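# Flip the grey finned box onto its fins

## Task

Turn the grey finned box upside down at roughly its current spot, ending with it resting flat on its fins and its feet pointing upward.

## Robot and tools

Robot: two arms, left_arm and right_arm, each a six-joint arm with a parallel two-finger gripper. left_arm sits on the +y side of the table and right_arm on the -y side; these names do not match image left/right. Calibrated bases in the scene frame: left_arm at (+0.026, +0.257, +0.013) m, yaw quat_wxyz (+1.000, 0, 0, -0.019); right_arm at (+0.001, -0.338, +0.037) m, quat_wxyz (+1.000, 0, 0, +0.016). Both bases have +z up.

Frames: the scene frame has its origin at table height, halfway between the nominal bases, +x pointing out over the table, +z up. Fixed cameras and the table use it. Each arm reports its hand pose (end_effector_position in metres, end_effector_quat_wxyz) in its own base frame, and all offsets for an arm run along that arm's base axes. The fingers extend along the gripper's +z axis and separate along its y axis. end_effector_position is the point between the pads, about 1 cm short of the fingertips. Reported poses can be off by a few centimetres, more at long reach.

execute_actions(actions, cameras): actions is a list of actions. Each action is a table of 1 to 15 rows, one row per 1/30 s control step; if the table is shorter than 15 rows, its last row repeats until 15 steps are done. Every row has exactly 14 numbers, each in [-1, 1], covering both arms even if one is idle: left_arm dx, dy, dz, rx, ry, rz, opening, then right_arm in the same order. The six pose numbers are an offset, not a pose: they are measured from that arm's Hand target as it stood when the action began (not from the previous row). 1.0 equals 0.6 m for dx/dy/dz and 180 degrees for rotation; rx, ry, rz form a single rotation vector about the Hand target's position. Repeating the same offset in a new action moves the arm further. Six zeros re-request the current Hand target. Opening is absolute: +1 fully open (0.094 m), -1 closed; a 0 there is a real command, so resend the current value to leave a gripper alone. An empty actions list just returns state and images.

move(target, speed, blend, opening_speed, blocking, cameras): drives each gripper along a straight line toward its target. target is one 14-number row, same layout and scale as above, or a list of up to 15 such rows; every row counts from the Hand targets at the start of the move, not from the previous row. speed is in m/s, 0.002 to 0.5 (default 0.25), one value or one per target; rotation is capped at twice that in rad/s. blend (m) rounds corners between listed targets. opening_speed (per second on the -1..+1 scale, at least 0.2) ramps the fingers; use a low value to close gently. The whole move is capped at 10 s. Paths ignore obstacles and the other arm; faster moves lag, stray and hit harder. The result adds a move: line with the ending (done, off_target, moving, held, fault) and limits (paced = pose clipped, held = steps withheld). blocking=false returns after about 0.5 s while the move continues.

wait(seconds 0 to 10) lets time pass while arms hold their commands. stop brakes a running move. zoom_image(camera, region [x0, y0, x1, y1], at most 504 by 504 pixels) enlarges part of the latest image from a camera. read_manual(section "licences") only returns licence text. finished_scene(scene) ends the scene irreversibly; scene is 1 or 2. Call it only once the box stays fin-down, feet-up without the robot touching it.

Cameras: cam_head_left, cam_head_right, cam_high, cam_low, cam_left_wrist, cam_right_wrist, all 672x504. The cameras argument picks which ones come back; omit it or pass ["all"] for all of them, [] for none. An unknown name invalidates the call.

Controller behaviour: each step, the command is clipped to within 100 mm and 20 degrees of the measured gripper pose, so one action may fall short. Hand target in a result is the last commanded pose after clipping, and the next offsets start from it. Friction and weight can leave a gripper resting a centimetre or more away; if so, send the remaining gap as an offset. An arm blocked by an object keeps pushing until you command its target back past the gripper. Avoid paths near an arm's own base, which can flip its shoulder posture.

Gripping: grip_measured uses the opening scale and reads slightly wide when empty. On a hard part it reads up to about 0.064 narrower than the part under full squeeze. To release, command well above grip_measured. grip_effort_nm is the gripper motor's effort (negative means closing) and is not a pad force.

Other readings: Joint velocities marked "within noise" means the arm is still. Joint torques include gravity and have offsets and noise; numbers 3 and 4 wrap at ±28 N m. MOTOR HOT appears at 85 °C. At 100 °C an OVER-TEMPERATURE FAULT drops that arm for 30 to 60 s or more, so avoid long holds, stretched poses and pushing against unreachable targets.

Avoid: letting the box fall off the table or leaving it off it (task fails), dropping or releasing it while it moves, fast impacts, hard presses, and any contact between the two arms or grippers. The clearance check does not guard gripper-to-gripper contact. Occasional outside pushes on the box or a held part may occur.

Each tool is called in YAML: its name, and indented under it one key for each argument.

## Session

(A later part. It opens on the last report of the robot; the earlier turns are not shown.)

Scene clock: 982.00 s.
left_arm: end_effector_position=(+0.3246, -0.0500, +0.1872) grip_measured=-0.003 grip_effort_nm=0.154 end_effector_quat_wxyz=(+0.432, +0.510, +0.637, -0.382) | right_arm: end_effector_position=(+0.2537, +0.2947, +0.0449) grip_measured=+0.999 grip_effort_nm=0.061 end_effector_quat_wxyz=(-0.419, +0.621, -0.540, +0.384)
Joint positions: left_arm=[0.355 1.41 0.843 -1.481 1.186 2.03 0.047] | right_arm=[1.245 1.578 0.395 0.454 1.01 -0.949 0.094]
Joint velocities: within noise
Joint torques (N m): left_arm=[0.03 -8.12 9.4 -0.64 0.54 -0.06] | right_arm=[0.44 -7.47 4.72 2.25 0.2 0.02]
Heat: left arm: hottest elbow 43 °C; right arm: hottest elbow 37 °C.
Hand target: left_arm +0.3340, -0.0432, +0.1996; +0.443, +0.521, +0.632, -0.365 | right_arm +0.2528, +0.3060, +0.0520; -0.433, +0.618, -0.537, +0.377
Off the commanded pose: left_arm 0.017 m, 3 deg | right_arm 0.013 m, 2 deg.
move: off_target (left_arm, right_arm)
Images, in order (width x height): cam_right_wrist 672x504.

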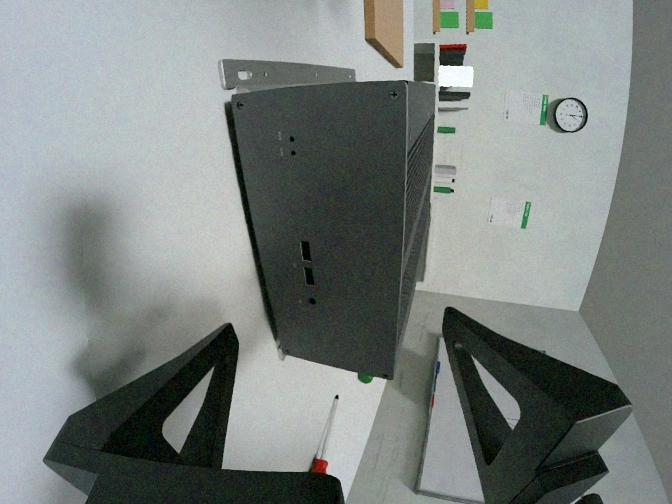

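execute_actions:
  actions: []
  cameras: ["cam_left_wrist"]

zoom_image:
  camera: "cam_left_wrist"
  region: [340, 80, 560, 330]

Scene clock: 1004.60 s.
left_arm: end_effector_position=(+0.3246, -0.0500, +0.1872) grip_measured=-0.003 grip_effort_nm=0.159 end_effector_quat_wxyz=(+0.432, +0.510, +0.637, -0.382) | right_arm: end_effector_position=(+0.2537, +0.2947, +0.0450) grip_measured=+0.999 grip_effort_nm=0.066 end_effector_quat_wxyz=(-0.419, +0.621, -0.540, +0.384)
Joint positions: left_arm=[0.355 1.41 0.843 -1.481 1.186 2.03 0.047] | right_arm=[1.245 1.578 0.395 0.454 1.01 -0.95 0.094]
Joint velocities: within noise
Joint torques (N m): left_arm=[0.21 -8.12 9.4 -0.59 0.53 -0.06] | right_arm=[-0.26 -7.3 4.88 2.32 0.29 -0.04]
Heat: left arm: hottest elbow 44 °C; right arm: hottest elbow 37 °C.
Hand target: left_arm +0.3340, -0.0432, +0.1996; +0.443, +0.521, +0.632, -0.365 | right_arm +0.2528, +0.3060, +0.0520; -0.433, +0.618, -0.537, +0.377
Tool commands: left_gripper/opening=+0.0 right_gripper/opening=+1.0
Off the commanded pose: left_arm 0.017 m, 3 deg | right_arm 0.013 m, 2 deg.
Images, in order (width x height): cam_left_wrist 672x504.

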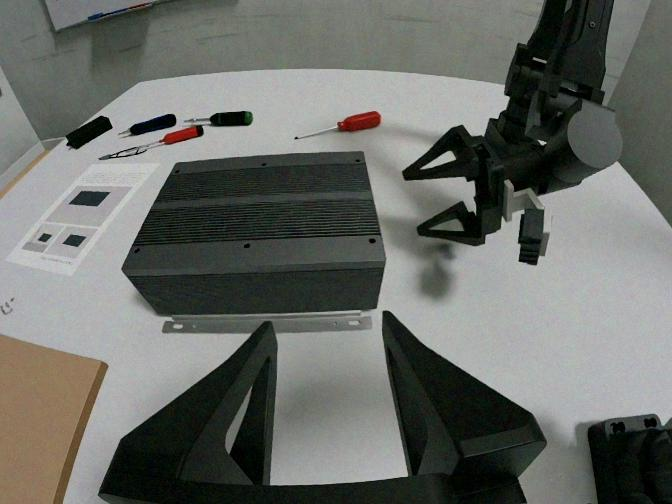

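Scaled by 2.016 from the camera's 672x504 image, which has a finer 960x720 frame.

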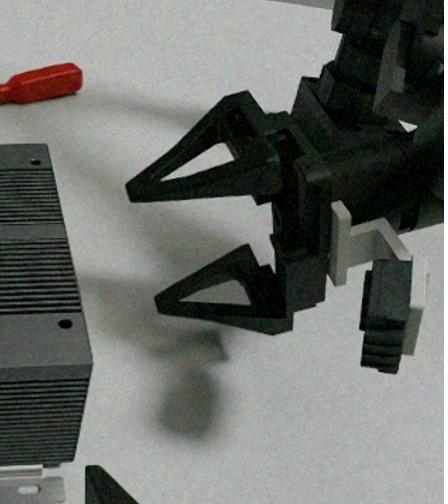

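execute_actions:
  actions: []
  cameras: ["cam_left_wrist","cam_right_wrist"]

Scene clock: 1040.67 s.
left_arm: end_effector_position=(+0.3246, -0.0500, +0.1872) grip_measured=-0.003 grip_effort_nm=0.159 end_effector_quat_wxyz=(+0.432, +0.510, +0.637, -0.382) | right_arm: end_effector_position=(+0.2537, +0.2947, +0.0450) grip_measured=+0.999 grip_effort_nm=0.061 end_effector_quat_wxyz=(-0.419, +0.621, -0.540, +0.384)
Joint positions: left_arm=[0.355 1.41 0.843 -1.481 1.186 2.03 0.047] | right_arm=[1.245 1.578 0.395 0.454 1.01 -0.95 0.094]
Joint velocities: within noise
Joint torques (N m): left_arm=[0.09 -8.06 9.4 -0.59 0.54 -0.06] | right_arm=[-0.38 -7.88 4.66 2.18 0.27 -0.07]
Heat: left arm: hottest elbow 44 °C; right arm: hottest elbow 36 °C.
Hand target: left_arm +0.3340, -0.0432, +0.1996; +0.443, +0.521, +0.632, -0.365 | right_arm +0.2528, +0.3060, +0.0520; -0.433, +0.618, -0.537, +0.377
Tool commands: left_gripper/opening=+0.0 right_gripper/opening=+1.0
Off the commanded pose: left_arm 0.017 m, 3 deg | right_arm 0.013 m, 2 deg.
Images, in order (width x height): cam_left_wrist 672x504, cam_right_wrist 672x504.

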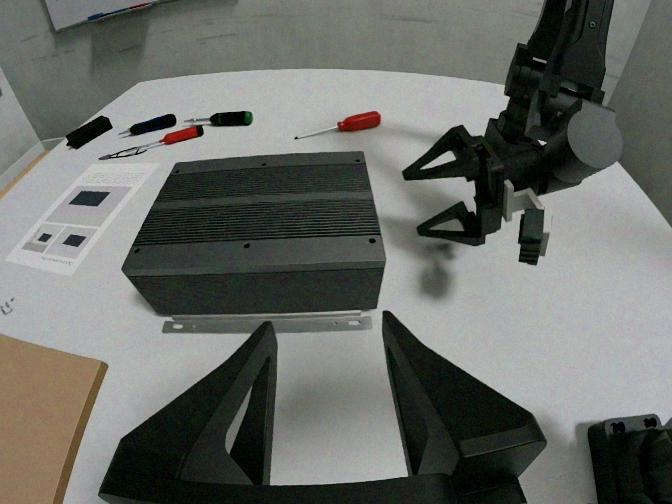

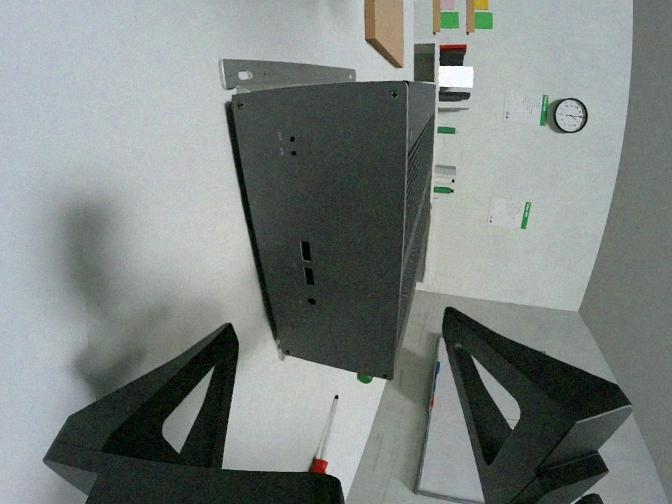

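zoom_image:
  camera: "cam_right_wrist"
  region: [180, 60, 460, 400]

zoom_image:
  camera: "cam_left_wrist"
  region: [360, 90, 640, 340]

Scaled by 1.482 from the camera's 672x504 image, which has a finer 960x720 frame.

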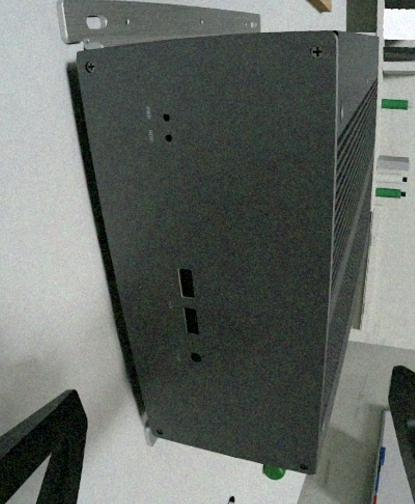

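Scaled by 1.800 from the camera's 672x504 image, which has a finer 960x720 frame.

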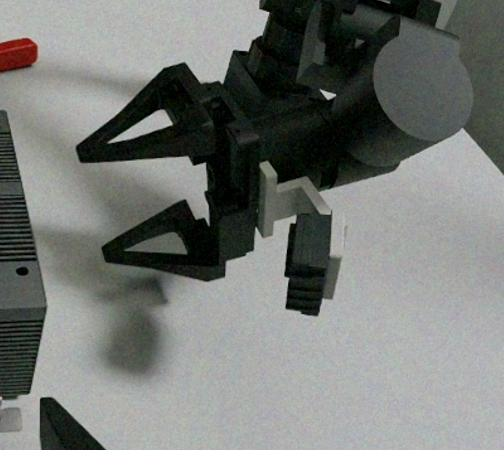

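zoom_image:
  camera: "cam_right_wrist"
  region: [210, 50, 330, 140]

zoom_image:
  camera: "cam_right_wrist"
  region: [240, 290, 360, 390]

Scaled by 4.200 from the camera's 672x504 image, which has a finer 960x720 frame.

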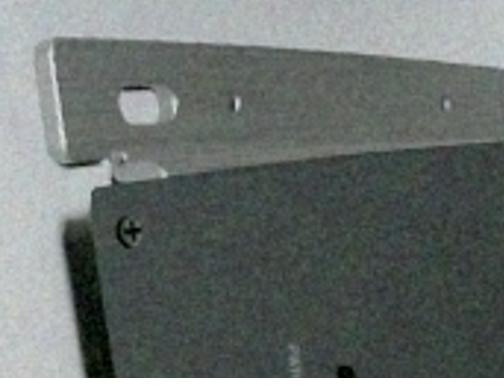

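Scaled by 4.200 from the camera's 672x504 image, which has a finer 960x720 frame.

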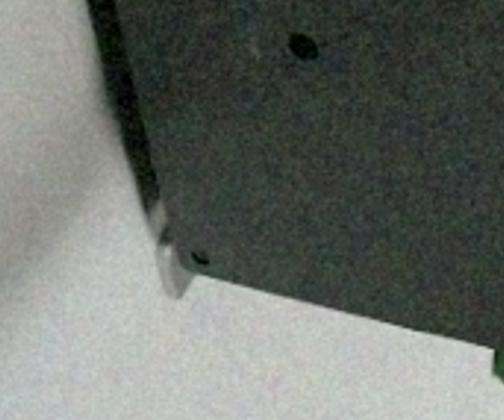

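execute_actions:
  actions: []
  cameras: ["cam_low","cam_high"]

Scene clock: 1168.30 s.
left_arm: end_effector_position=(+0.3246, -0.0500, +0.1872) grip_measured=-0.003 grip_effort_nm=0.154 end_effector_quat_wxyz=(+0.432, +0.510, +0.637, -0.382) | right_arm: end_effector_position=(+0.2537, +0.2947, +0.0450) grip_measured=+0.999 grip_effort_nm=0.066 end_effector_quat_wxyz=(-0.419, +0.621, -0.540, +0.384)
Joint positions: left_arm=[0.355 1.41 0.843 -1.481 1.186 2.03 0.047] | right_arm=[1.245 1.578 0.395 0.454 1.01 -0.95 0.094]
Joint velocities: within noise
Joint torques (N m): left_arm=[-0.03 -8.18 9.42 -0.61 0.53 -0.06] | right_arm=[0.15 -7.71 4.77 2.29 0.23 -0.04]
Heat: left arm: hottest elbow 44 °C; right arm: hottest elbow 36 °C.
Hand target: left_arm +0.3340, -0.0432, +0.1996; +0.443, +0.521, +0.632, -0.365 | right_arm +0.2528, +0.3060, +0.0520; -0.433, +0.618, -0.537, +0.377
Tool commands: left_gripper/opening=+0.0 right_gripper/opening=+1.0
Off the commanded pose: left_arm 0.017 m, 3 deg | right_arm 0.013 m, 2 deg.
Images, in order (width x height): cam_high 672x504, cam_low 672x504.

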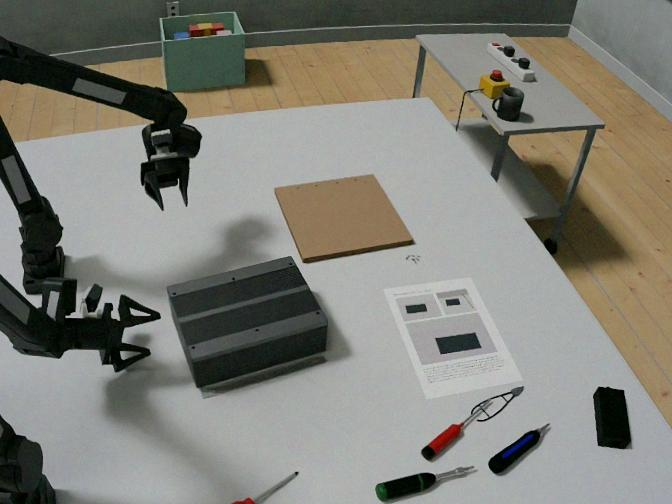

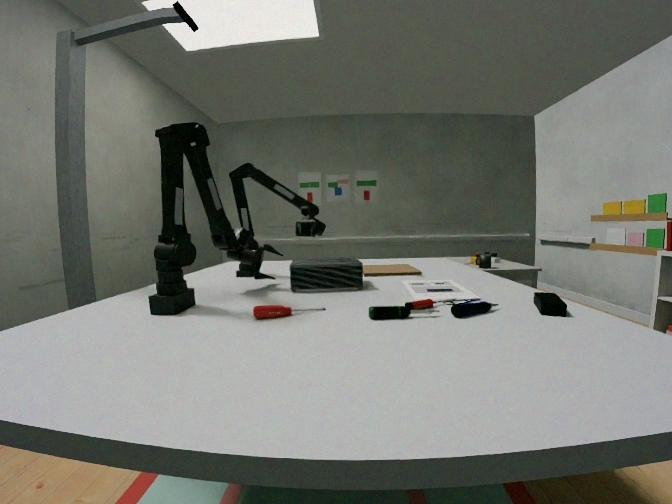

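zoom_image:
  camera: "cam_low"
  region: [220, 235, 380, 305]

Scaled by 3.150.

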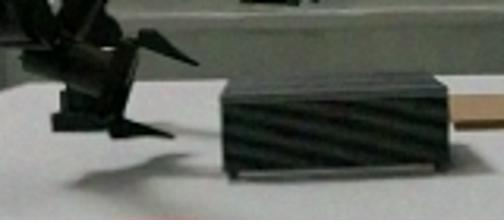

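move:
  target: [0,0,0,0,0,0,0,0.01667,0,-0.03333,0,0,0,1]
  speed: 0.08
  cameras: ["cam_right_wrist"]

Scene clock: 1185.97 s.
left_arm: end_effector_position=(+0.3246, -0.0500, +0.1872) grip_measured=-0.003 grip_effort_nm=0.159 end_effector_quat_wxyz=(+0.432, +0.510, +0.637, -0.382) | right_arm: end_effector_position=(+0.2560, +0.3025, +0.0304) grip_measured=+0.999 grip_effort_nm=0.061 end_effector_quat_wxyz=(-0.429, +0.624, -0.534, +0.376)
Joint positions: left_arm=[0.355 1.41 0.843 -1.481 1.186 2.03 0.047] | right_arm=[1.24 1.661 0.395 0.583 0.986 -0.986 0.094]
Joint velocities: within noise
Joint torques (N m): left_arm=[0.03 -8.23 9.43 -0.59 0.53 -0.07] | right_arm=[-2.26 -6.71 4.45 2.36 0.16 -0.02]
Heat: left arm: hottest elbow 44 °C; right arm: hottest elbow 36 °C.
Hand target: left_arm +0.3340, -0.0432, +0.1996; +0.443, +0.521, +0.632, -0.365 | right_arm +0.2628, +0.3060, +0.0319; -0.432, +0.618, -0.537, +0.377
Off the commanded pose: left_arm 0.017 m, 3 deg | right_arm 0.008 m, 1 deg.
move: off_target (left_arm)
Images, in order (width x height): cam_right_wrist 672x504.

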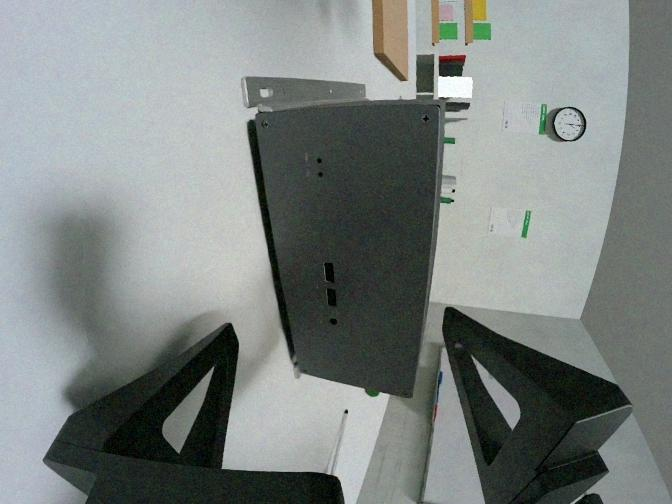

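move:
  target: [0,0,0,0,0,0,0,0,0,-0.01,0,0,0,1]
  speed: 0.03
  cameras: []

move:
  target: [0,0,0,0,0,0,0,0,0,-0.00667,0,0,0,1]
  speed: 0.02
  cameras: ["cam_left_wrist","cam_right_wrist"]

Scene clock: 1193.10 s.
left_arm: end_effector_position=(+0.3246, -0.0500, +0.1872) grip_measured=-0.003 grip_effort_nm=0.154 end_effector_quat_wxyz=(+0.432, +0.510, +0.637, -0.382) | right_arm: end_effector_position=(+0.2560, +0.3027, +0.0247) grip_measured=+0.999 grip_effort_nm=0.061 end_effector_quat_wxyz=(-0.429, +0.624, -0.534, +0.376)
Joint positions: left_arm=[0.355 1.41 0.843 -1.481 1.186 2.03 0.047] | right_arm=[1.24 1.688 0.395 0.61 0.986 -0.987 0.094]
Joint velocities: within noise
Joint torques (N m): left_arm=[0.26 -8.12 9.39 -0.62 0.53 -0.07] | right_arm=[-1.73 -7 4.14 2.41 0.21 -0.04]
Heat: left arm: hottest elbow 44 °C; right arm: hottest elbow 36 °C.
Hand target: left_arm +0.3340, -0.0432, +0.1996; +0.443, +0.521, +0.632, -0.365 | right_arm +0.2627, +0.3060, +0.0259; -0.433, +0.618, -0.537, +0.377
Off the commanded pose: left_arm 0.017 m, 3 deg | right_arm 0.008 m, 1 deg.
move: off_target (left_arm)
No camera images: "cameras" was empty.

Scene clock: 1193.97 s.
left_arm: end_effector_position=(+0.3246, -0.0500, +0.1872) grip_measured=-0.003 grip_effort_nm=0.154 end_effector_quat_wxyz=(+0.432, +0.510, +0.637, -0.382) | right_arm: end_effector_position=(+0.2560, +0.3027, +0.0208) grip_measured=+0.999 grip_effort_nm=0.061 end_effector_quat_wxyz=(-0.429, +0.624, -0.534, +0.376)
Joint positions: left_arm=[0.355 1.41 0.843 -1.481 1.186 2.03 0.047] | right_arm=[1.24 1.706 0.395 0.628 0.986 -0.987 0.094]
Joint velocities: within noise
Joint torques (N m): left_arm=[0.09 -8.06 9.43 -0.61 0.53 -0.07] | right_arm=[-2.43 -7.36 3.78 2.29 0.19 -0.08]
Heat: left arm: hottest elbow 44 °C; right arm: hottest elbow 36 °C.
Hand target: left_arm +0.3340, -0.0432, +0.1996; +0.443, +0.521, +0.632, -0.365 | right_arm +0.2627, +0.3060, +0.0219; -0.433, +0.618, -0.537, +0.377
Off the commanded pose: left_arm 0.017 m, 3 deg | right_arm 0.008 m, 1 deg.
move: off_target (left_arm)
Images, in order (width x height): cam_left_wrist 672x504, cam_right_wrist 672x504.

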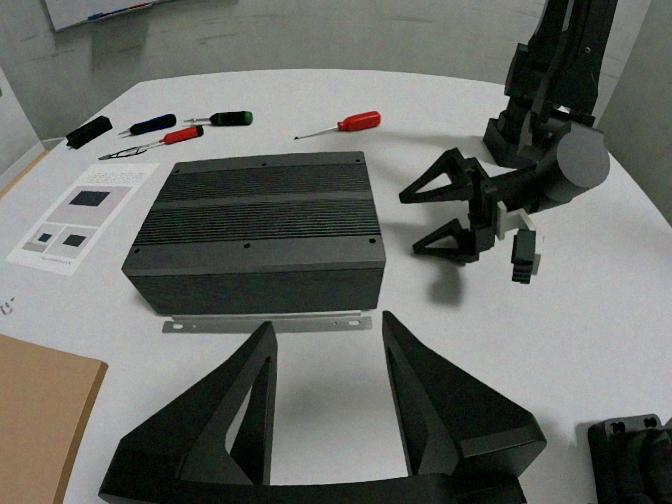

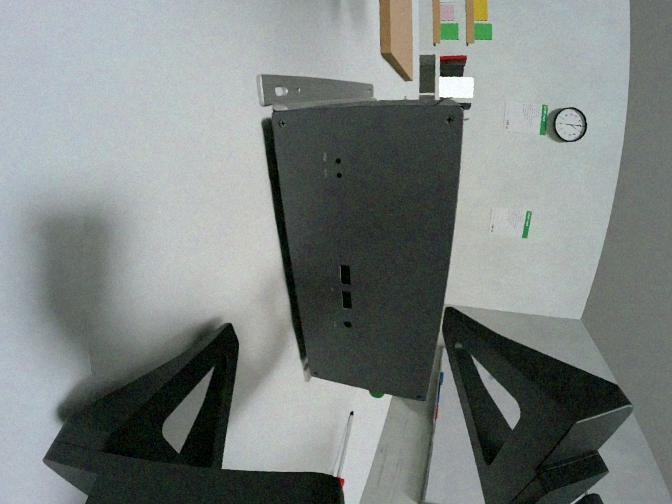

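move:
  target: [0,0,0,0,0,0,0,0,0,-0.005,0,0,0,1]
  speed: 0.02
  cameras: []

move:
  target: [0,0,0,0,0,0,0,0,0,-0.005,0,0,0,1]
  speed: 0.02
  cameras: ["cam_left_wrist"]

Scene clock: 1199.63 s.
left_arm: end_effector_position=(+0.3246, -0.0500, +0.1872) grip_measured=-0.003 grip_effort_nm=0.159 end_effector_quat_wxyz=(+0.432, +0.510, +0.637, -0.382) | right_arm: end_effector_position=(+0.2560, +0.3026, +0.0179) grip_measured=+0.999 grip_effort_nm=0.071 end_effector_quat_wxyz=(-0.429, +0.624, -0.534, +0.376)
Joint positions: left_arm=[0.355 1.41 0.843 -1.481 1.186 2.03 0.047] | right_arm=[1.24 1.719 0.395 0.641 0.986 -0.987 0.094]
Joint velocities: within noise
Joint torques (N m): left_arm=[-0.09 -8.18 9.39 -0.62 0.53 -0.06] | right_arm=[-1.61 -7.3 3.84 2.25 0.2 -0.04]
Heat: left arm: hottest elbow 44 °C; right arm: hottest elbow 36 °C.
Hand target: left_arm +0.3340, -0.0432, +0.1996; +0.443, +0.521, +0.632, -0.365 | right_arm +0.2627, +0.3060, +0.0190; -0.433, +0.618, -0.537, +0.377
Off the commanded pose: left_arm 0.017 m, 3 deg | right_arm 0.008 m, 1 deg.
move: off_target (left_arm)
No camera images: "cameras" was empty.

Scene clock: 1200.47 s.
left_arm: end_effector_position=(+0.3246, -0.0500, +0.1872) grip_measured=-0.003 grip_effort_nm=0.154 end_effector_quat_wxyz=(+0.432, +0.510, +0.637, -0.382) | right_arm: end_effector_position=(+0.2560, +0.3025, +0.0149) grip_measured=+0.999 grip_effort_nm=0.061 end_effector_quat_wxyz=(-0.429, +0.624, -0.534, +0.376)
Joint positions: left_arm=[0.355 1.41 0.843 -1.481 1.186 2.03 0.047] | right_arm=[1.24 1.733 0.395 0.655 0.986 -0.987 0.094]
Joint velocities: within noise
Joint torques (N m): left_arm=[0.09 -8 9.43 -0.59 0.54 -0.06] | right_arm=[-1.79 -7 3.75 2.37 0.16 -0.06]
Heat: left arm: hottest elbow 44 °C; right arm: hottest elbow 36 °C.
Hand target: left_arm +0.3340, -0.0432, +0.1996; +0.443, +0.521, +0.632, -0.365 | right_arm +0.2627, +0.3060, +0.0160; -0.433, +0.618, -0.537, +0.377
Off the commanded pose: left_arm 0.017 m, 3 deg | right_arm 0.008 m, 1 deg.
move: off_target (left_arm)
Images, in order (width x height): cam_left_wrist 672x504.

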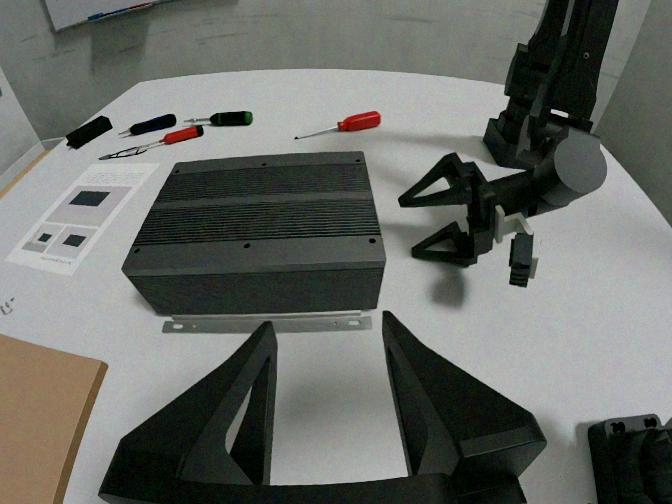

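zoom_image:
  camera: "cam_left_wrist"
  region: [370, 130, 570, 310]

move:
  target: [0,0,0,0,0,0,0,0,0,-0.005,0,0,0,1]
  speed: 0.02
  cameras: []

move:
  target: [0,0,0,0,0,0,0,0,0,-0.004,0,0,0,1]
  speed: 0.02
  cameras: ["cam_left_wrist"]

Scaled by 2.520 from the camera's 672x504 image, which has a finer 960x720 frame.

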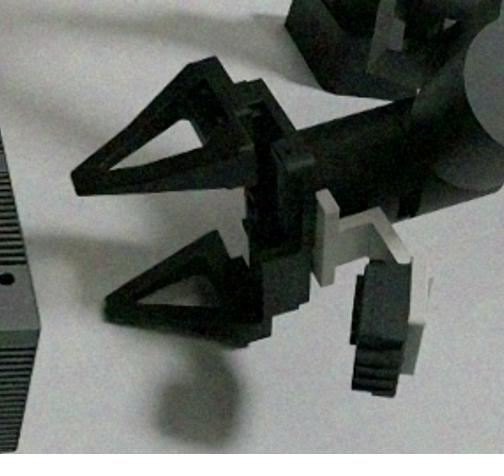

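Scene clock: 1208.37 s.
left_arm: end_effector_position=(+0.3246, -0.0500, +0.1872) grip_measured=-0.003 grip_effort_nm=0.154 end_effector_quat_wxyz=(+0.432, +0.510, +0.637, -0.382) | right_arm: end_effector_position=(+0.2559, +0.3023, +0.0118) grip_measured=+0.999 grip_effort_nm=0.061 end_effector_quat_wxyz=(-0.429, +0.624, -0.533, +0.376)
Joint positions: left_arm=[0.355 1.41 0.843 -1.481 1.186 2.03 0.047] | right_arm=[1.24 1.747 0.395 0.668 0.986 -0.987 0.094]
Joint velocities: within noise
Joint torques (N m): left_arm=[0.15 -8 9.42 -0.58 0.54 -0.06] | right_arm=[-1.96 -7.71 3.74 2.33 0.19 -0.03]
Heat: left arm: hottest elbow 44 °C; right arm: hottest elbow 36 °C.
Hand target: left_arm +0.3340, -0.0432, +0.1996; +0.443, +0.521, +0.632, -0.365 | right_arm +0.2627, +0.3060, +0.0129; -0.433, +0.618, -0.537, +0.377
Off the commanded pose: left_arm 0.017 m, 3 deg | right_arm 0.008 m, 1 deg.
move: off_target (left_arm)
No camera images: "cameras" was empty.

Scene clock: 1209.20 s.
left_arm: end_effector_position=(+0.3246, -0.0500, +0.1872) grip_measured=-0.003 grip_effort_nm=0.154 end_effector_quat_wxyz=(+0.432, +0.510, +0.637, -0.382) | right_arm: end_effector_position=(+0.2562, +0.3031, +0.0118) grip_measured=+0.999 grip_effort_nm=0.066 end_effector_quat_wxyz=(-0.432, +0.622, -0.534, +0.375)
Joint positions: left_arm=[0.355 1.41 0.843 -1.481 1.186 2.03 0.047] | right_arm=[1.24 1.752 0.395 0.683 0.986 -0.988 0.094]
Joint velocities: within noise
Joint torques (N m): left_arm=[0.15 -8.06 9.42 -0.59 0.53 -0.06] | right_arm=[-1.9 -7.36 3.7 2.21 0.19 0]
Heat: left arm: hottest elbow 44 °C; right arm: hottest elbow 36 °C.
Hand target: left_arm +0.3340, -0.0432, +0.1996; +0.443, +0.521, +0.632, -0.365 | right_arm +0.2627, +0.3061, +0.0106; -0.433, +0.618, -0.537, +0.377
Off the commanded pose: left_arm 0.017 m, 3 deg | right_arm 0.007 m, 1 deg.
move: off_target (left_arm)
Images, in order (width x height): cam_left_wrist 672x504.

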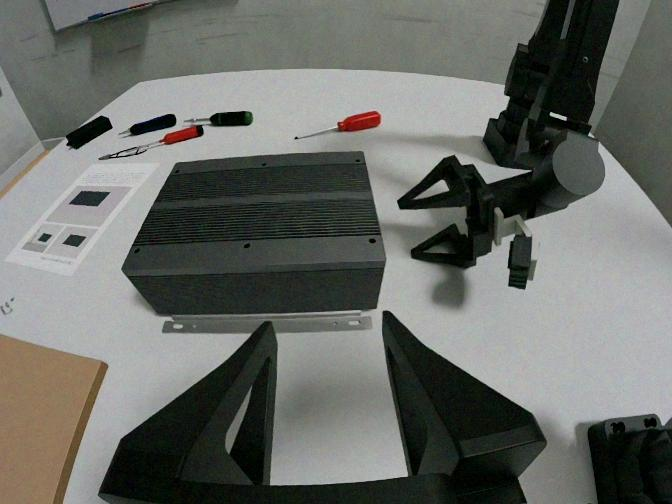

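move:
  target: [0,0,0,0,0,0,0,0,0,-0.004,0,0,0,1]
  speed: 0.02
  cameras: ["cam_right_wrist"]

zoom_image:
  camera: "cam_right_wrist"
  region: [220, 70, 500, 410]

Scene clock: 1216.50 s.
left_arm: end_effector_position=(+0.3246, -0.0500, +0.1872) grip_measured=-0.003 grip_effort_nm=0.159 end_effector_quat_wxyz=(+0.432, +0.510, +0.637, -0.382) | right_arm: end_effector_position=(+0.2565, +0.3039, +0.0117) grip_measured=+0.999 grip_effort_nm=0.066 end_effector_quat_wxyz=(-0.435, +0.620, -0.535, +0.374)
Joint positions: left_arm=[0.355 1.41 0.843 -1.481 1.186 2.03 0.047] | right_arm=[1.24 1.758 0.395 0.697 0.986 -0.989 0.094]
Joint velocities: within noise
Joint torques (N m): left_arm=[-0.03 -8.12 9.43 -0.62 0.54 -0.06] | right_arm=[-2.32 -7 3.79 1.99 0.2 -0.03]
Heat: left arm: hottest elbow 44 °C; right arm: hottest elbow 35 °C.
Hand target: left_arm +0.3340, -0.0432, +0.1996; +0.443, +0.521, +0.632, -0.365 | right_arm +0.2627, +0.3061, +0.0083; -0.433, +0.618, -0.537, +0.377
Off the commanded pose: left_arm 0.017 m, 3 deg | right_arm 0.007 m, 1 deg.
move: off_target (left_arm)
Images, in order (width x height): cam_right_wrist 672x504.

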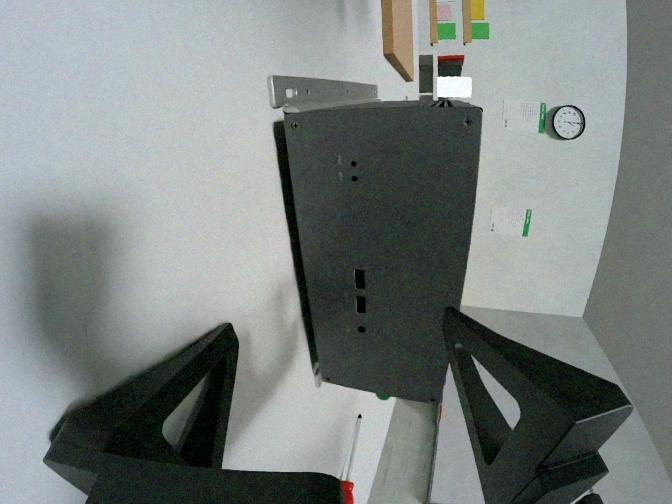

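Scaled by 1.482 from the camera's 672x504 image, which has a finer 960x720 frame.

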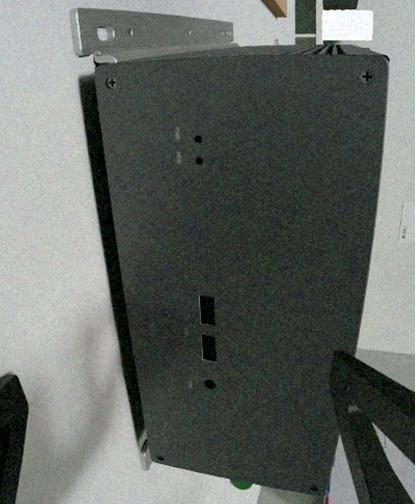

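move:
  target: [0,0,0,0,0,0,0,0,0,0.0203,0.0054,-0.0385,0,1]
  speed: 0.05
  cameras: ["cam_left_wrist","cam_right_wrist"]

Scene clock: 1305.73 s.
left_arm: end_effector_position=(+0.3246, -0.0500, +0.1872) grip_measured=-0.003 grip_effort_nm=0.154 end_effector_quat_wxyz=(+0.432, +0.510, +0.637, -0.382) | right_arm: end_effector_position=(+0.2642, +0.3080, +0.0227) grip_measured=+0.999 grip_effort_nm=0.061 end_effector_quat_wxyz=(-0.471, +0.589, -0.517, +0.406)
Joint positions: left_arm=[0.355 1.41 0.843 -1.481 1.186 2.03 0.047] | right_arm=[1.24 1.853 0.395 0.982 1.052 -1.142 0.094]
Joint velocities: within noise
Joint torques (N m): left_arm=[0.09 -8 9.37 -0.62 0.53 -0.06] | right_arm=[-0.5 -7.82 1.47 2.4 0.35 -0.05]
Heat: left arm: hottest elbow 44 °C; right arm: hottest elbow 34 °C.
Hand target: left_arm +0.3340, -0.0432, +0.1996; +0.443, +0.521, +0.632, -0.365 | right_arm +0.2627, +0.3060, +0.0203; -0.469, +0.591, -0.513, +0.409
Off the commanded pose: left_arm 0.017 m, 3 deg | right_arm 0.003 m, 1 deg.
move: off_target (left_arm)
Images, in order (width x height): cam_left_wrist 672x504, cam_right_wrist 672x504.

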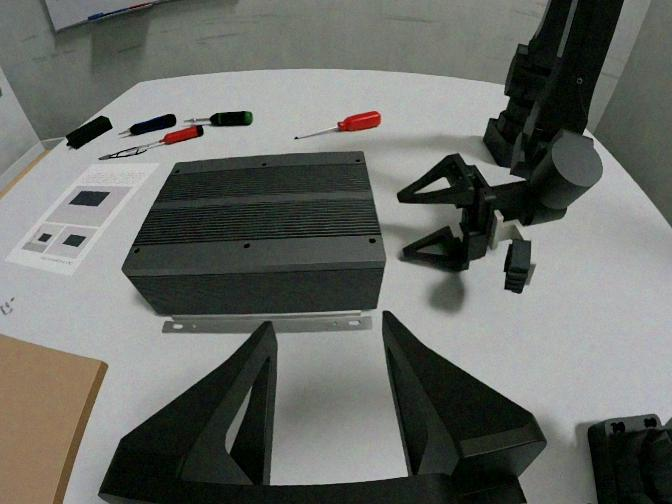

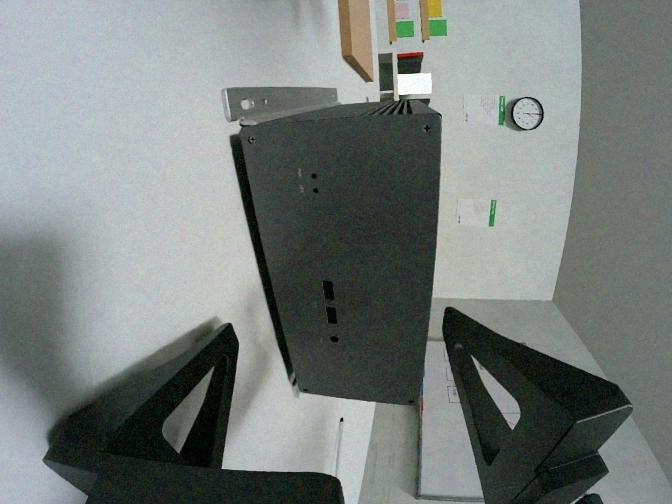

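move:
  target: [0,0,0,0,0,0,0,0.045,-0.008,0.0037,0,0,0,1]
  speed: 0.03
  cameras: ["cam_left_wrist","cam_right_wrist"]

Scene clock: 1333.47 s.
left_arm: end_effector_position=(+0.3246, -0.0500, +0.1872) grip_measured=-0.003 grip_effort_nm=0.154 end_effector_quat_wxyz=(+0.432, +0.510, +0.637, -0.382) | right_arm: end_effector_position=(+0.2848, +0.3027, +0.0235) grip_measured=+0.999 grip_effort_nm=0.066 end_effector_quat_wxyz=(-0.470, +0.594, -0.512, +0.406)
Joint positions: left_arm=[0.355 1.41 0.843 -1.481 1.186 2.03 0.047] | right_arm=[1.167 1.864 0.395 1.046 0.979 -1.215 0.094]
Joint velocities: within noise
Joint torques (N m): left_arm=[0.15 -8.18 9.42 -0.61 0.54 -0.06] | right_arm=[-1.67 -7.65 2.26 2.52 0.07 -0.04]
Heat: left arm: hottest elbow 44 °C; right arm: hottest elbow 34 °C.
Hand target: left_arm +0.3340, -0.0432, +0.1996; +0.443, +0.521, +0.632, -0.365 | right_arm +0.2897, +0.3012, +0.0226; -0.470, +0.590, -0.513, +0.409
Off the commanded pose: left_arm 0.017 m, 3 deg | right_arm 0.005 m, 1 deg.
move: off_target (left_arm)
Images, in order (width x height): cam_left_wrist 672x504, cam_right_wrist 672x504.

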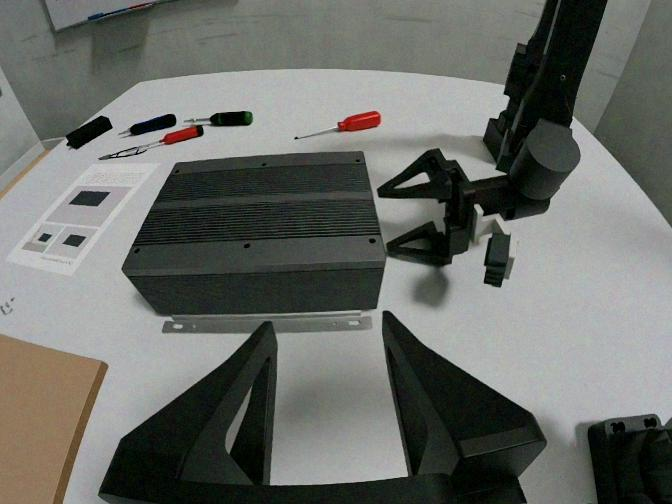

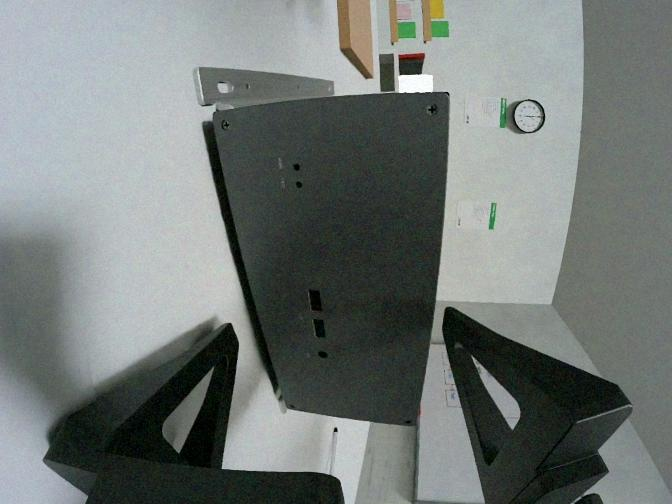

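move:
  target: [0,0,0,0,0,0,0,0.042,0.003,0,0,0,0,1]
  speed: 0.03
  cameras: ["cam_left_wrist","cam_right_wrist"]

Scene clock: 1346.10 s.
left_arm: end_effector_position=(+0.3246, -0.0500, +0.1872) grip_measured=-0.003 grip_effort_nm=0.154 end_effector_quat_wxyz=(+0.432, +0.510, +0.637, -0.382) | right_arm: end_effector_position=(+0.3073, +0.2999, +0.0209) grip_measured=+0.999 grip_effort_nm=0.061 end_effector_quat_wxyz=(-0.465, +0.598, -0.511, +0.407)
Joint positions: left_arm=[0.355 1.41 0.843 -1.481 1.186 2.03 0.047] | right_arm=[1.097 1.881 0.415 1.069 0.914 -1.261 0.094]
Joint velocities: within noise
Joint torques (N m): left_arm=[0.15 -8.18 9.42 -0.59 0.53 -0.07] | right_arm=[-1.79 -8.47 3.03 2.7 0.03 -0.05]
Heat: left arm: hottest elbow 44 °C; right arm: hottest elbow 34 °C.
Hand target: left_arm +0.3340, -0.0432, +0.1996; +0.443, +0.521, +0.632, -0.365 | right_arm +0.3149, +0.3030, +0.0226; -0.469, +0.591, -0.513, +0.409
Off the commanded pose: left_arm 0.017 m, 3 deg | right_arm 0.008 m, 1 deg.
move: off_target (left_arm)
Images, in order (width x height): cam_left_wrist 672x504, cam_right_wrist 672x504.

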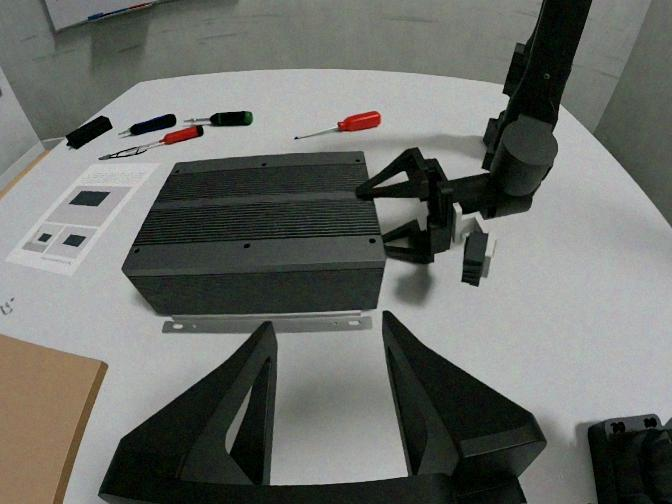

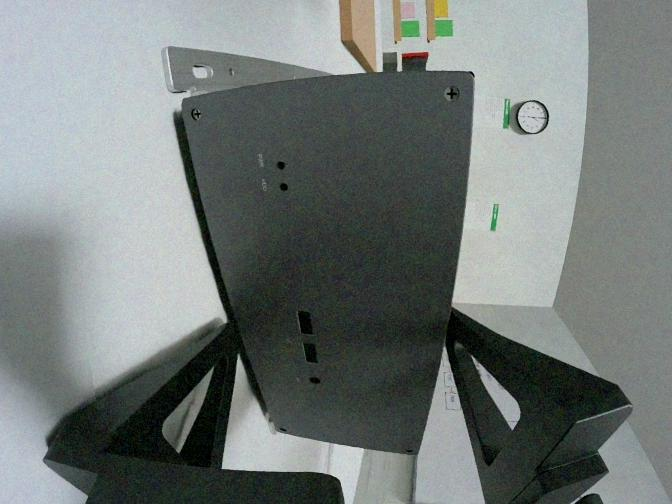

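move:
  target:
    - [0,0,0,0,0,0,0,0,0,0.003,0,0,0,1]
    - [0,0,0,0,0,0,0,0.025,0.003,0.003,0,0,0,1]
  speed: 0.03
  cameras: ["cam_left_wrist","cam_right_wrist"]

zoom_image:
  camera: "cam_left_wrist"
  region: [310, 120, 510, 300]

zoom_image:
  camera: "cam_right_wrist"
  region: [160, 220, 500, 470]

Scene clock: 1357.57 s.
left_arm: end_effector_position=(+0.3246, -0.0500, +0.1872) grip_measured=-0.003 grip_effort_nm=0.159 end_effector_quat_wxyz=(+0.432, +0.510, +0.637, -0.382) | right_arm: end_effector_position=(+0.3133, +0.3026, +0.0211) grip_measured=+0.999 grip_effort_nm=0.066 end_effector_quat_wxyz=(-0.464, +0.605, -0.504, +0.406)
Joint positions: left_arm=[0.355 1.41 0.843 -1.481 1.186 2.03 0.047] | right_arm=[1.079 1.882 0.423 1.069 0.884 -1.288 0.094]
Joint velocities: within noise
Joint torques (N m): left_arm=[-0.03 -8.12 9.4 -0.62 0.53 -0.07] | right_arm=[-3.96 -8.41 4.14 2.4 -0.21 -0.04]
Heat: left arm: hottest elbow 45 °C; right arm: hottest elbow 34 °C.
Hand target: left_arm +0.3340, -0.0432, +0.1996; +0.443, +0.521, +0.632, -0.365 | right_arm +0.3299, +0.3048, +0.0244; -0.470, +0.590, -0.513, +0.409
Off the commanded pose: left_arm 0.017 m, 3 deg | right_arm 0.017 m, 2 deg.
move: off_target (left_arm, right_arm)
Images, in order (width x height): cam_left_wrist 672x504, cam_right_wrist 672x504.

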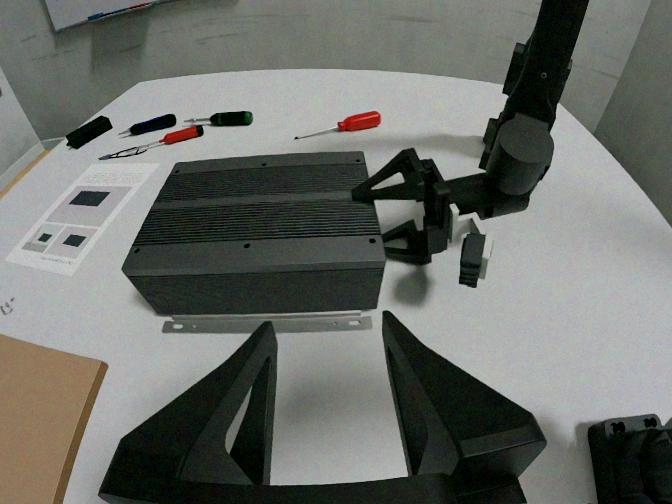

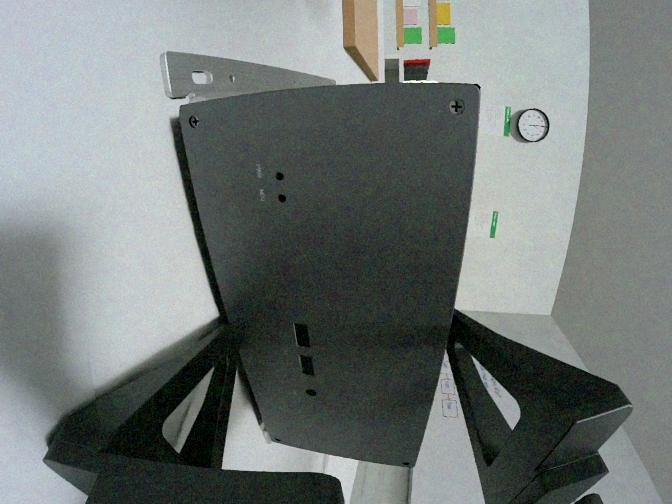

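Scaled by 2.520 from the camera's 672x504 image, which has a finer 960x720 frame.

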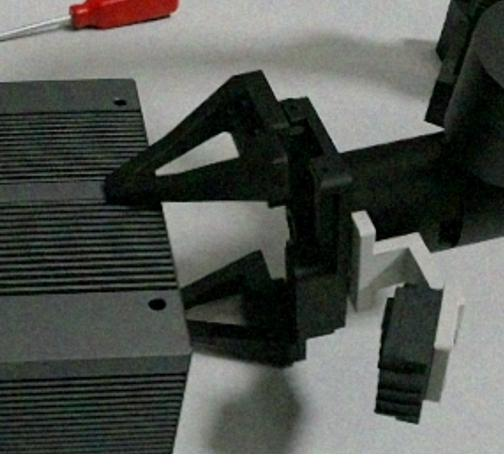

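Scaled by 1.482 from the camera's 672x504 image, which has a finer 960x720 frame.

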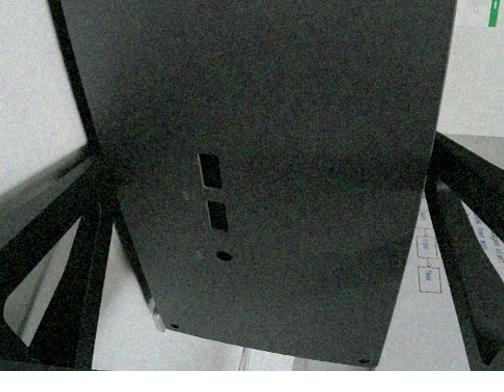

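move:
  target:
    - [0,0,0,0,0,0,0,-0.045,-0.003,-0.003,0,0,0,1]
    - [0,0,0,0,0,0,0,-0.045,-0.006,-0.007,0,0,0,1]
  speed: 0.03
  cameras: ["cam_right_wrist"]

zoom_image:
  camera: "cam_right_wrist"
  region: [160, 220, 500, 470]

Scene clock: 1381.17 s.
left_arm: end_effector_position=(+0.3246, -0.0500, +0.1872) grip_measured=-0.003 grip_effort_nm=0.159 end_effector_quat_wxyz=(+0.432, +0.510, +0.637, -0.382) | right_arm: end_effector_position=(+0.3075, +0.2986, +0.0220) grip_measured=+0.999 grip_effort_nm=0.061 end_effector_quat_wxyz=(-0.464, +0.592, -0.514, +0.413)
Joint positions: left_arm=[0.355 1.41 0.843 -1.481 1.186 2.03 0.047] | right_arm=[1.101 1.884 0.418 1.072 0.935 -1.26 0.094]
Joint velocities: within noise
Joint torques (N m): left_arm=[0.09 -8.18 9.4 -0.62 0.53 -0.07] | right_arm=[0.32 -7.88 1.62 2.71 0.34 0.11]
Heat: left arm: hottest elbow 45 °C; right arm: hottest elbow 34 °C.
Hand target: left_arm +0.3340, -0.0432, +0.1996; +0.443, +0.521, +0.632, -0.365 | right_arm +0.3029, +0.3012, +0.0202; -0.469, +0.591, -0.513, +0.409
Off the commanded pose: left_arm 0.017 m, 3 deg | right_arm 0.006 m, 1 deg.
move: off_target (left_arm)
Images, in order (width x height): cam_right_wrist 672x504.

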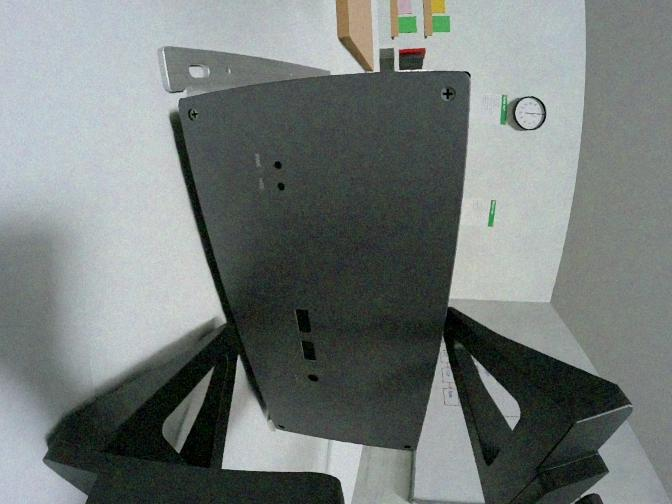

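Scaled by 1.482 from the camera's 672x504 image, which has a finer 960x720 frame.

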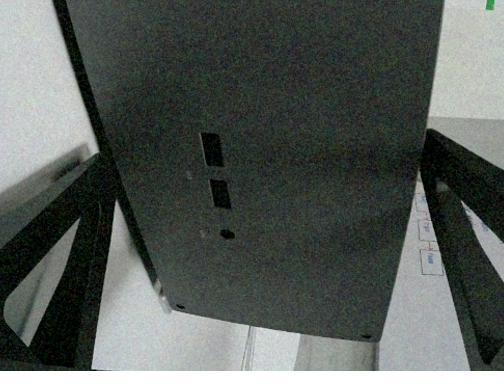

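move:
  target: [0,0,0,0,0,0,0,0,0,-0.007,0,0,0,1]
  speed: 0.03
  cameras: ["cam_right_wrist"]

zoom_image:
  camera: "cam_right_wrist"
  region: [160, 220, 500, 470]

Scene clock: 1392.03 s.
left_arm: end_effector_position=(+0.3246, -0.0500, +0.1872) grip_measured=-0.003 grip_effort_nm=0.159 end_effector_quat_wxyz=(+0.432, +0.510, +0.637, -0.382) | right_arm: end_effector_position=(+0.3074, +0.2984, +0.0199) grip_measured=+0.999 grip_effort_nm=0.061 end_effector_quat_wxyz=(-0.467, +0.589, -0.515, +0.412)
Joint positions: left_arm=[0.355 1.41 0.843 -1.481 1.186 2.03 0.047] | right_arm=[1.101 1.9 0.418 1.095 0.936 -1.259 0.094]
Joint velocities: within noise
Joint torques (N m): left_arm=[0.03 -8.18 9.42 -0.62 0.53 -0.06] | right_arm=[0.5 -7.59 1.8 2.54 0.3 0.17]
Heat: left arm: hottest elbow 45 °C; right arm: hottest elbow 34 °C.
Hand target: left_arm +0.3340, -0.0432, +0.1996; +0.443, +0.521, +0.632, -0.365 | right_arm +0.3029, +0.3012, +0.0159; -0.470, +0.591, -0.513, +0.409
Off the commanded pose: left_arm 0.017 m, 3 deg | right_arm 0.007 m, 1 deg.
move: off_target (left_arm)
Images, in order (width x height): cam_right_wrist 672x504.

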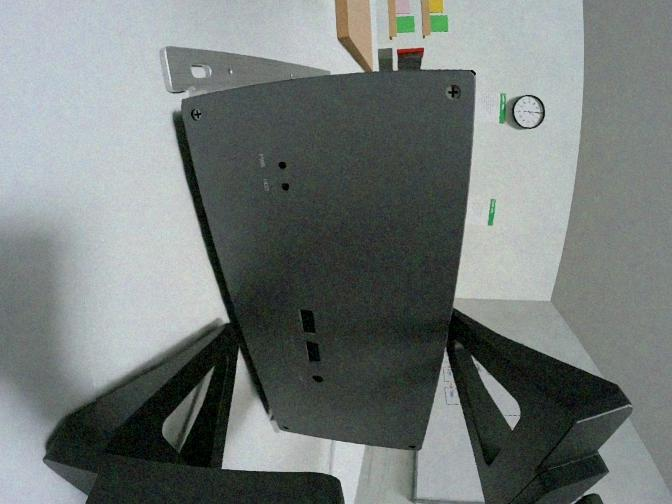

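Scaled by 1.482 from the camera's 672x504 image, which has a finer 960x720 frame.

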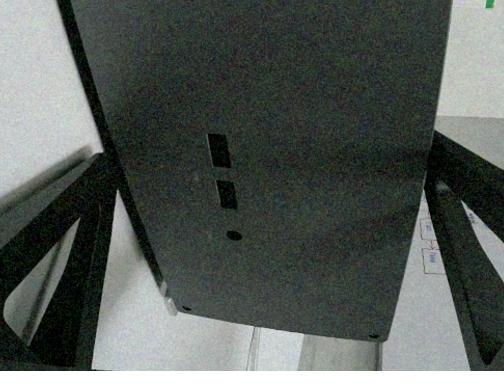

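move:
  target: [0,0,0,0,0,0,0,0.042,0.003,0,0,0,0,1]
  speed: 0.03
  cameras: ["cam_right_wrist"]

zoom_image:
  camera: "cam_right_wrist"
  region: [160, 220, 500, 470]

Scene clock: 1400.07 s.
left_arm: end_effector_position=(+0.3246, -0.0500, +0.1872) grip_measured=-0.003 grip_effort_nm=0.154 end_effector_quat_wxyz=(+0.432, +0.510, +0.637, -0.382) | right_arm: end_effector_position=(+0.3144, +0.3021, +0.0198) grip_measured=+0.999 grip_effort_nm=0.027 end_effector_quat_wxyz=(-0.474, +0.593, -0.511, +0.403)
Joint positions: left_arm=[0.355 1.41 0.843 -1.481 1.186 2.03 0.047] | right_arm=[1.078 1.906 0.425 1.114 0.89 -1.275 0.094]
Joint velocities: within noise
Joint torques (N m): left_arm=[0.09 -8.12 9.4 -0.59 0.53 -0.07] | right_arm=[-3.02 -7.47 3.63 2 -0.41 -0.11]
Heat: left arm: hottest elbow 45 °C; right arm: hottest elbow 34 °C.
Hand target: left_arm +0.3340, -0.0432, +0.1996; +0.443, +0.521, +0.632, -0.365 | right_arm +0.3281, +0.3030, +0.0159; -0.469, +0.591, -0.513, +0.409
Off the commanded pose: left_arm 0.017 m, 3 deg | right_arm 0.014 m, 1 deg.
move: off_target (left_arm, right_arm)
Images, in order (width x height): cam_right_wrist 672x504.

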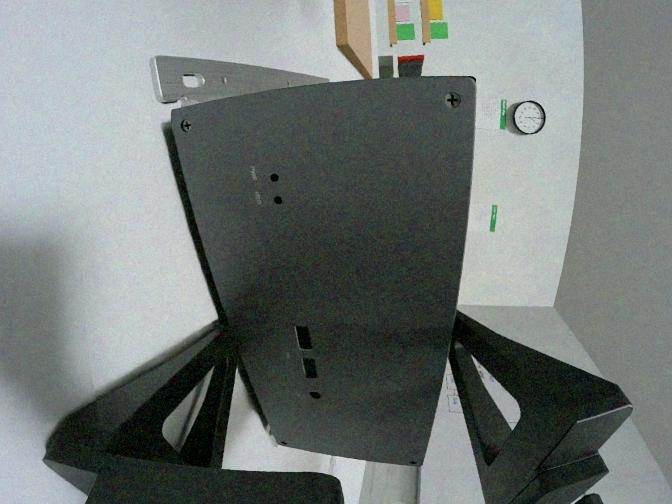

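Scaled by 1.482 from the camera's 672x504 image, which has a finer 960x720 frame.

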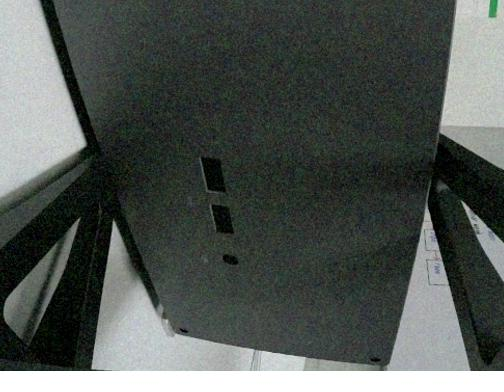

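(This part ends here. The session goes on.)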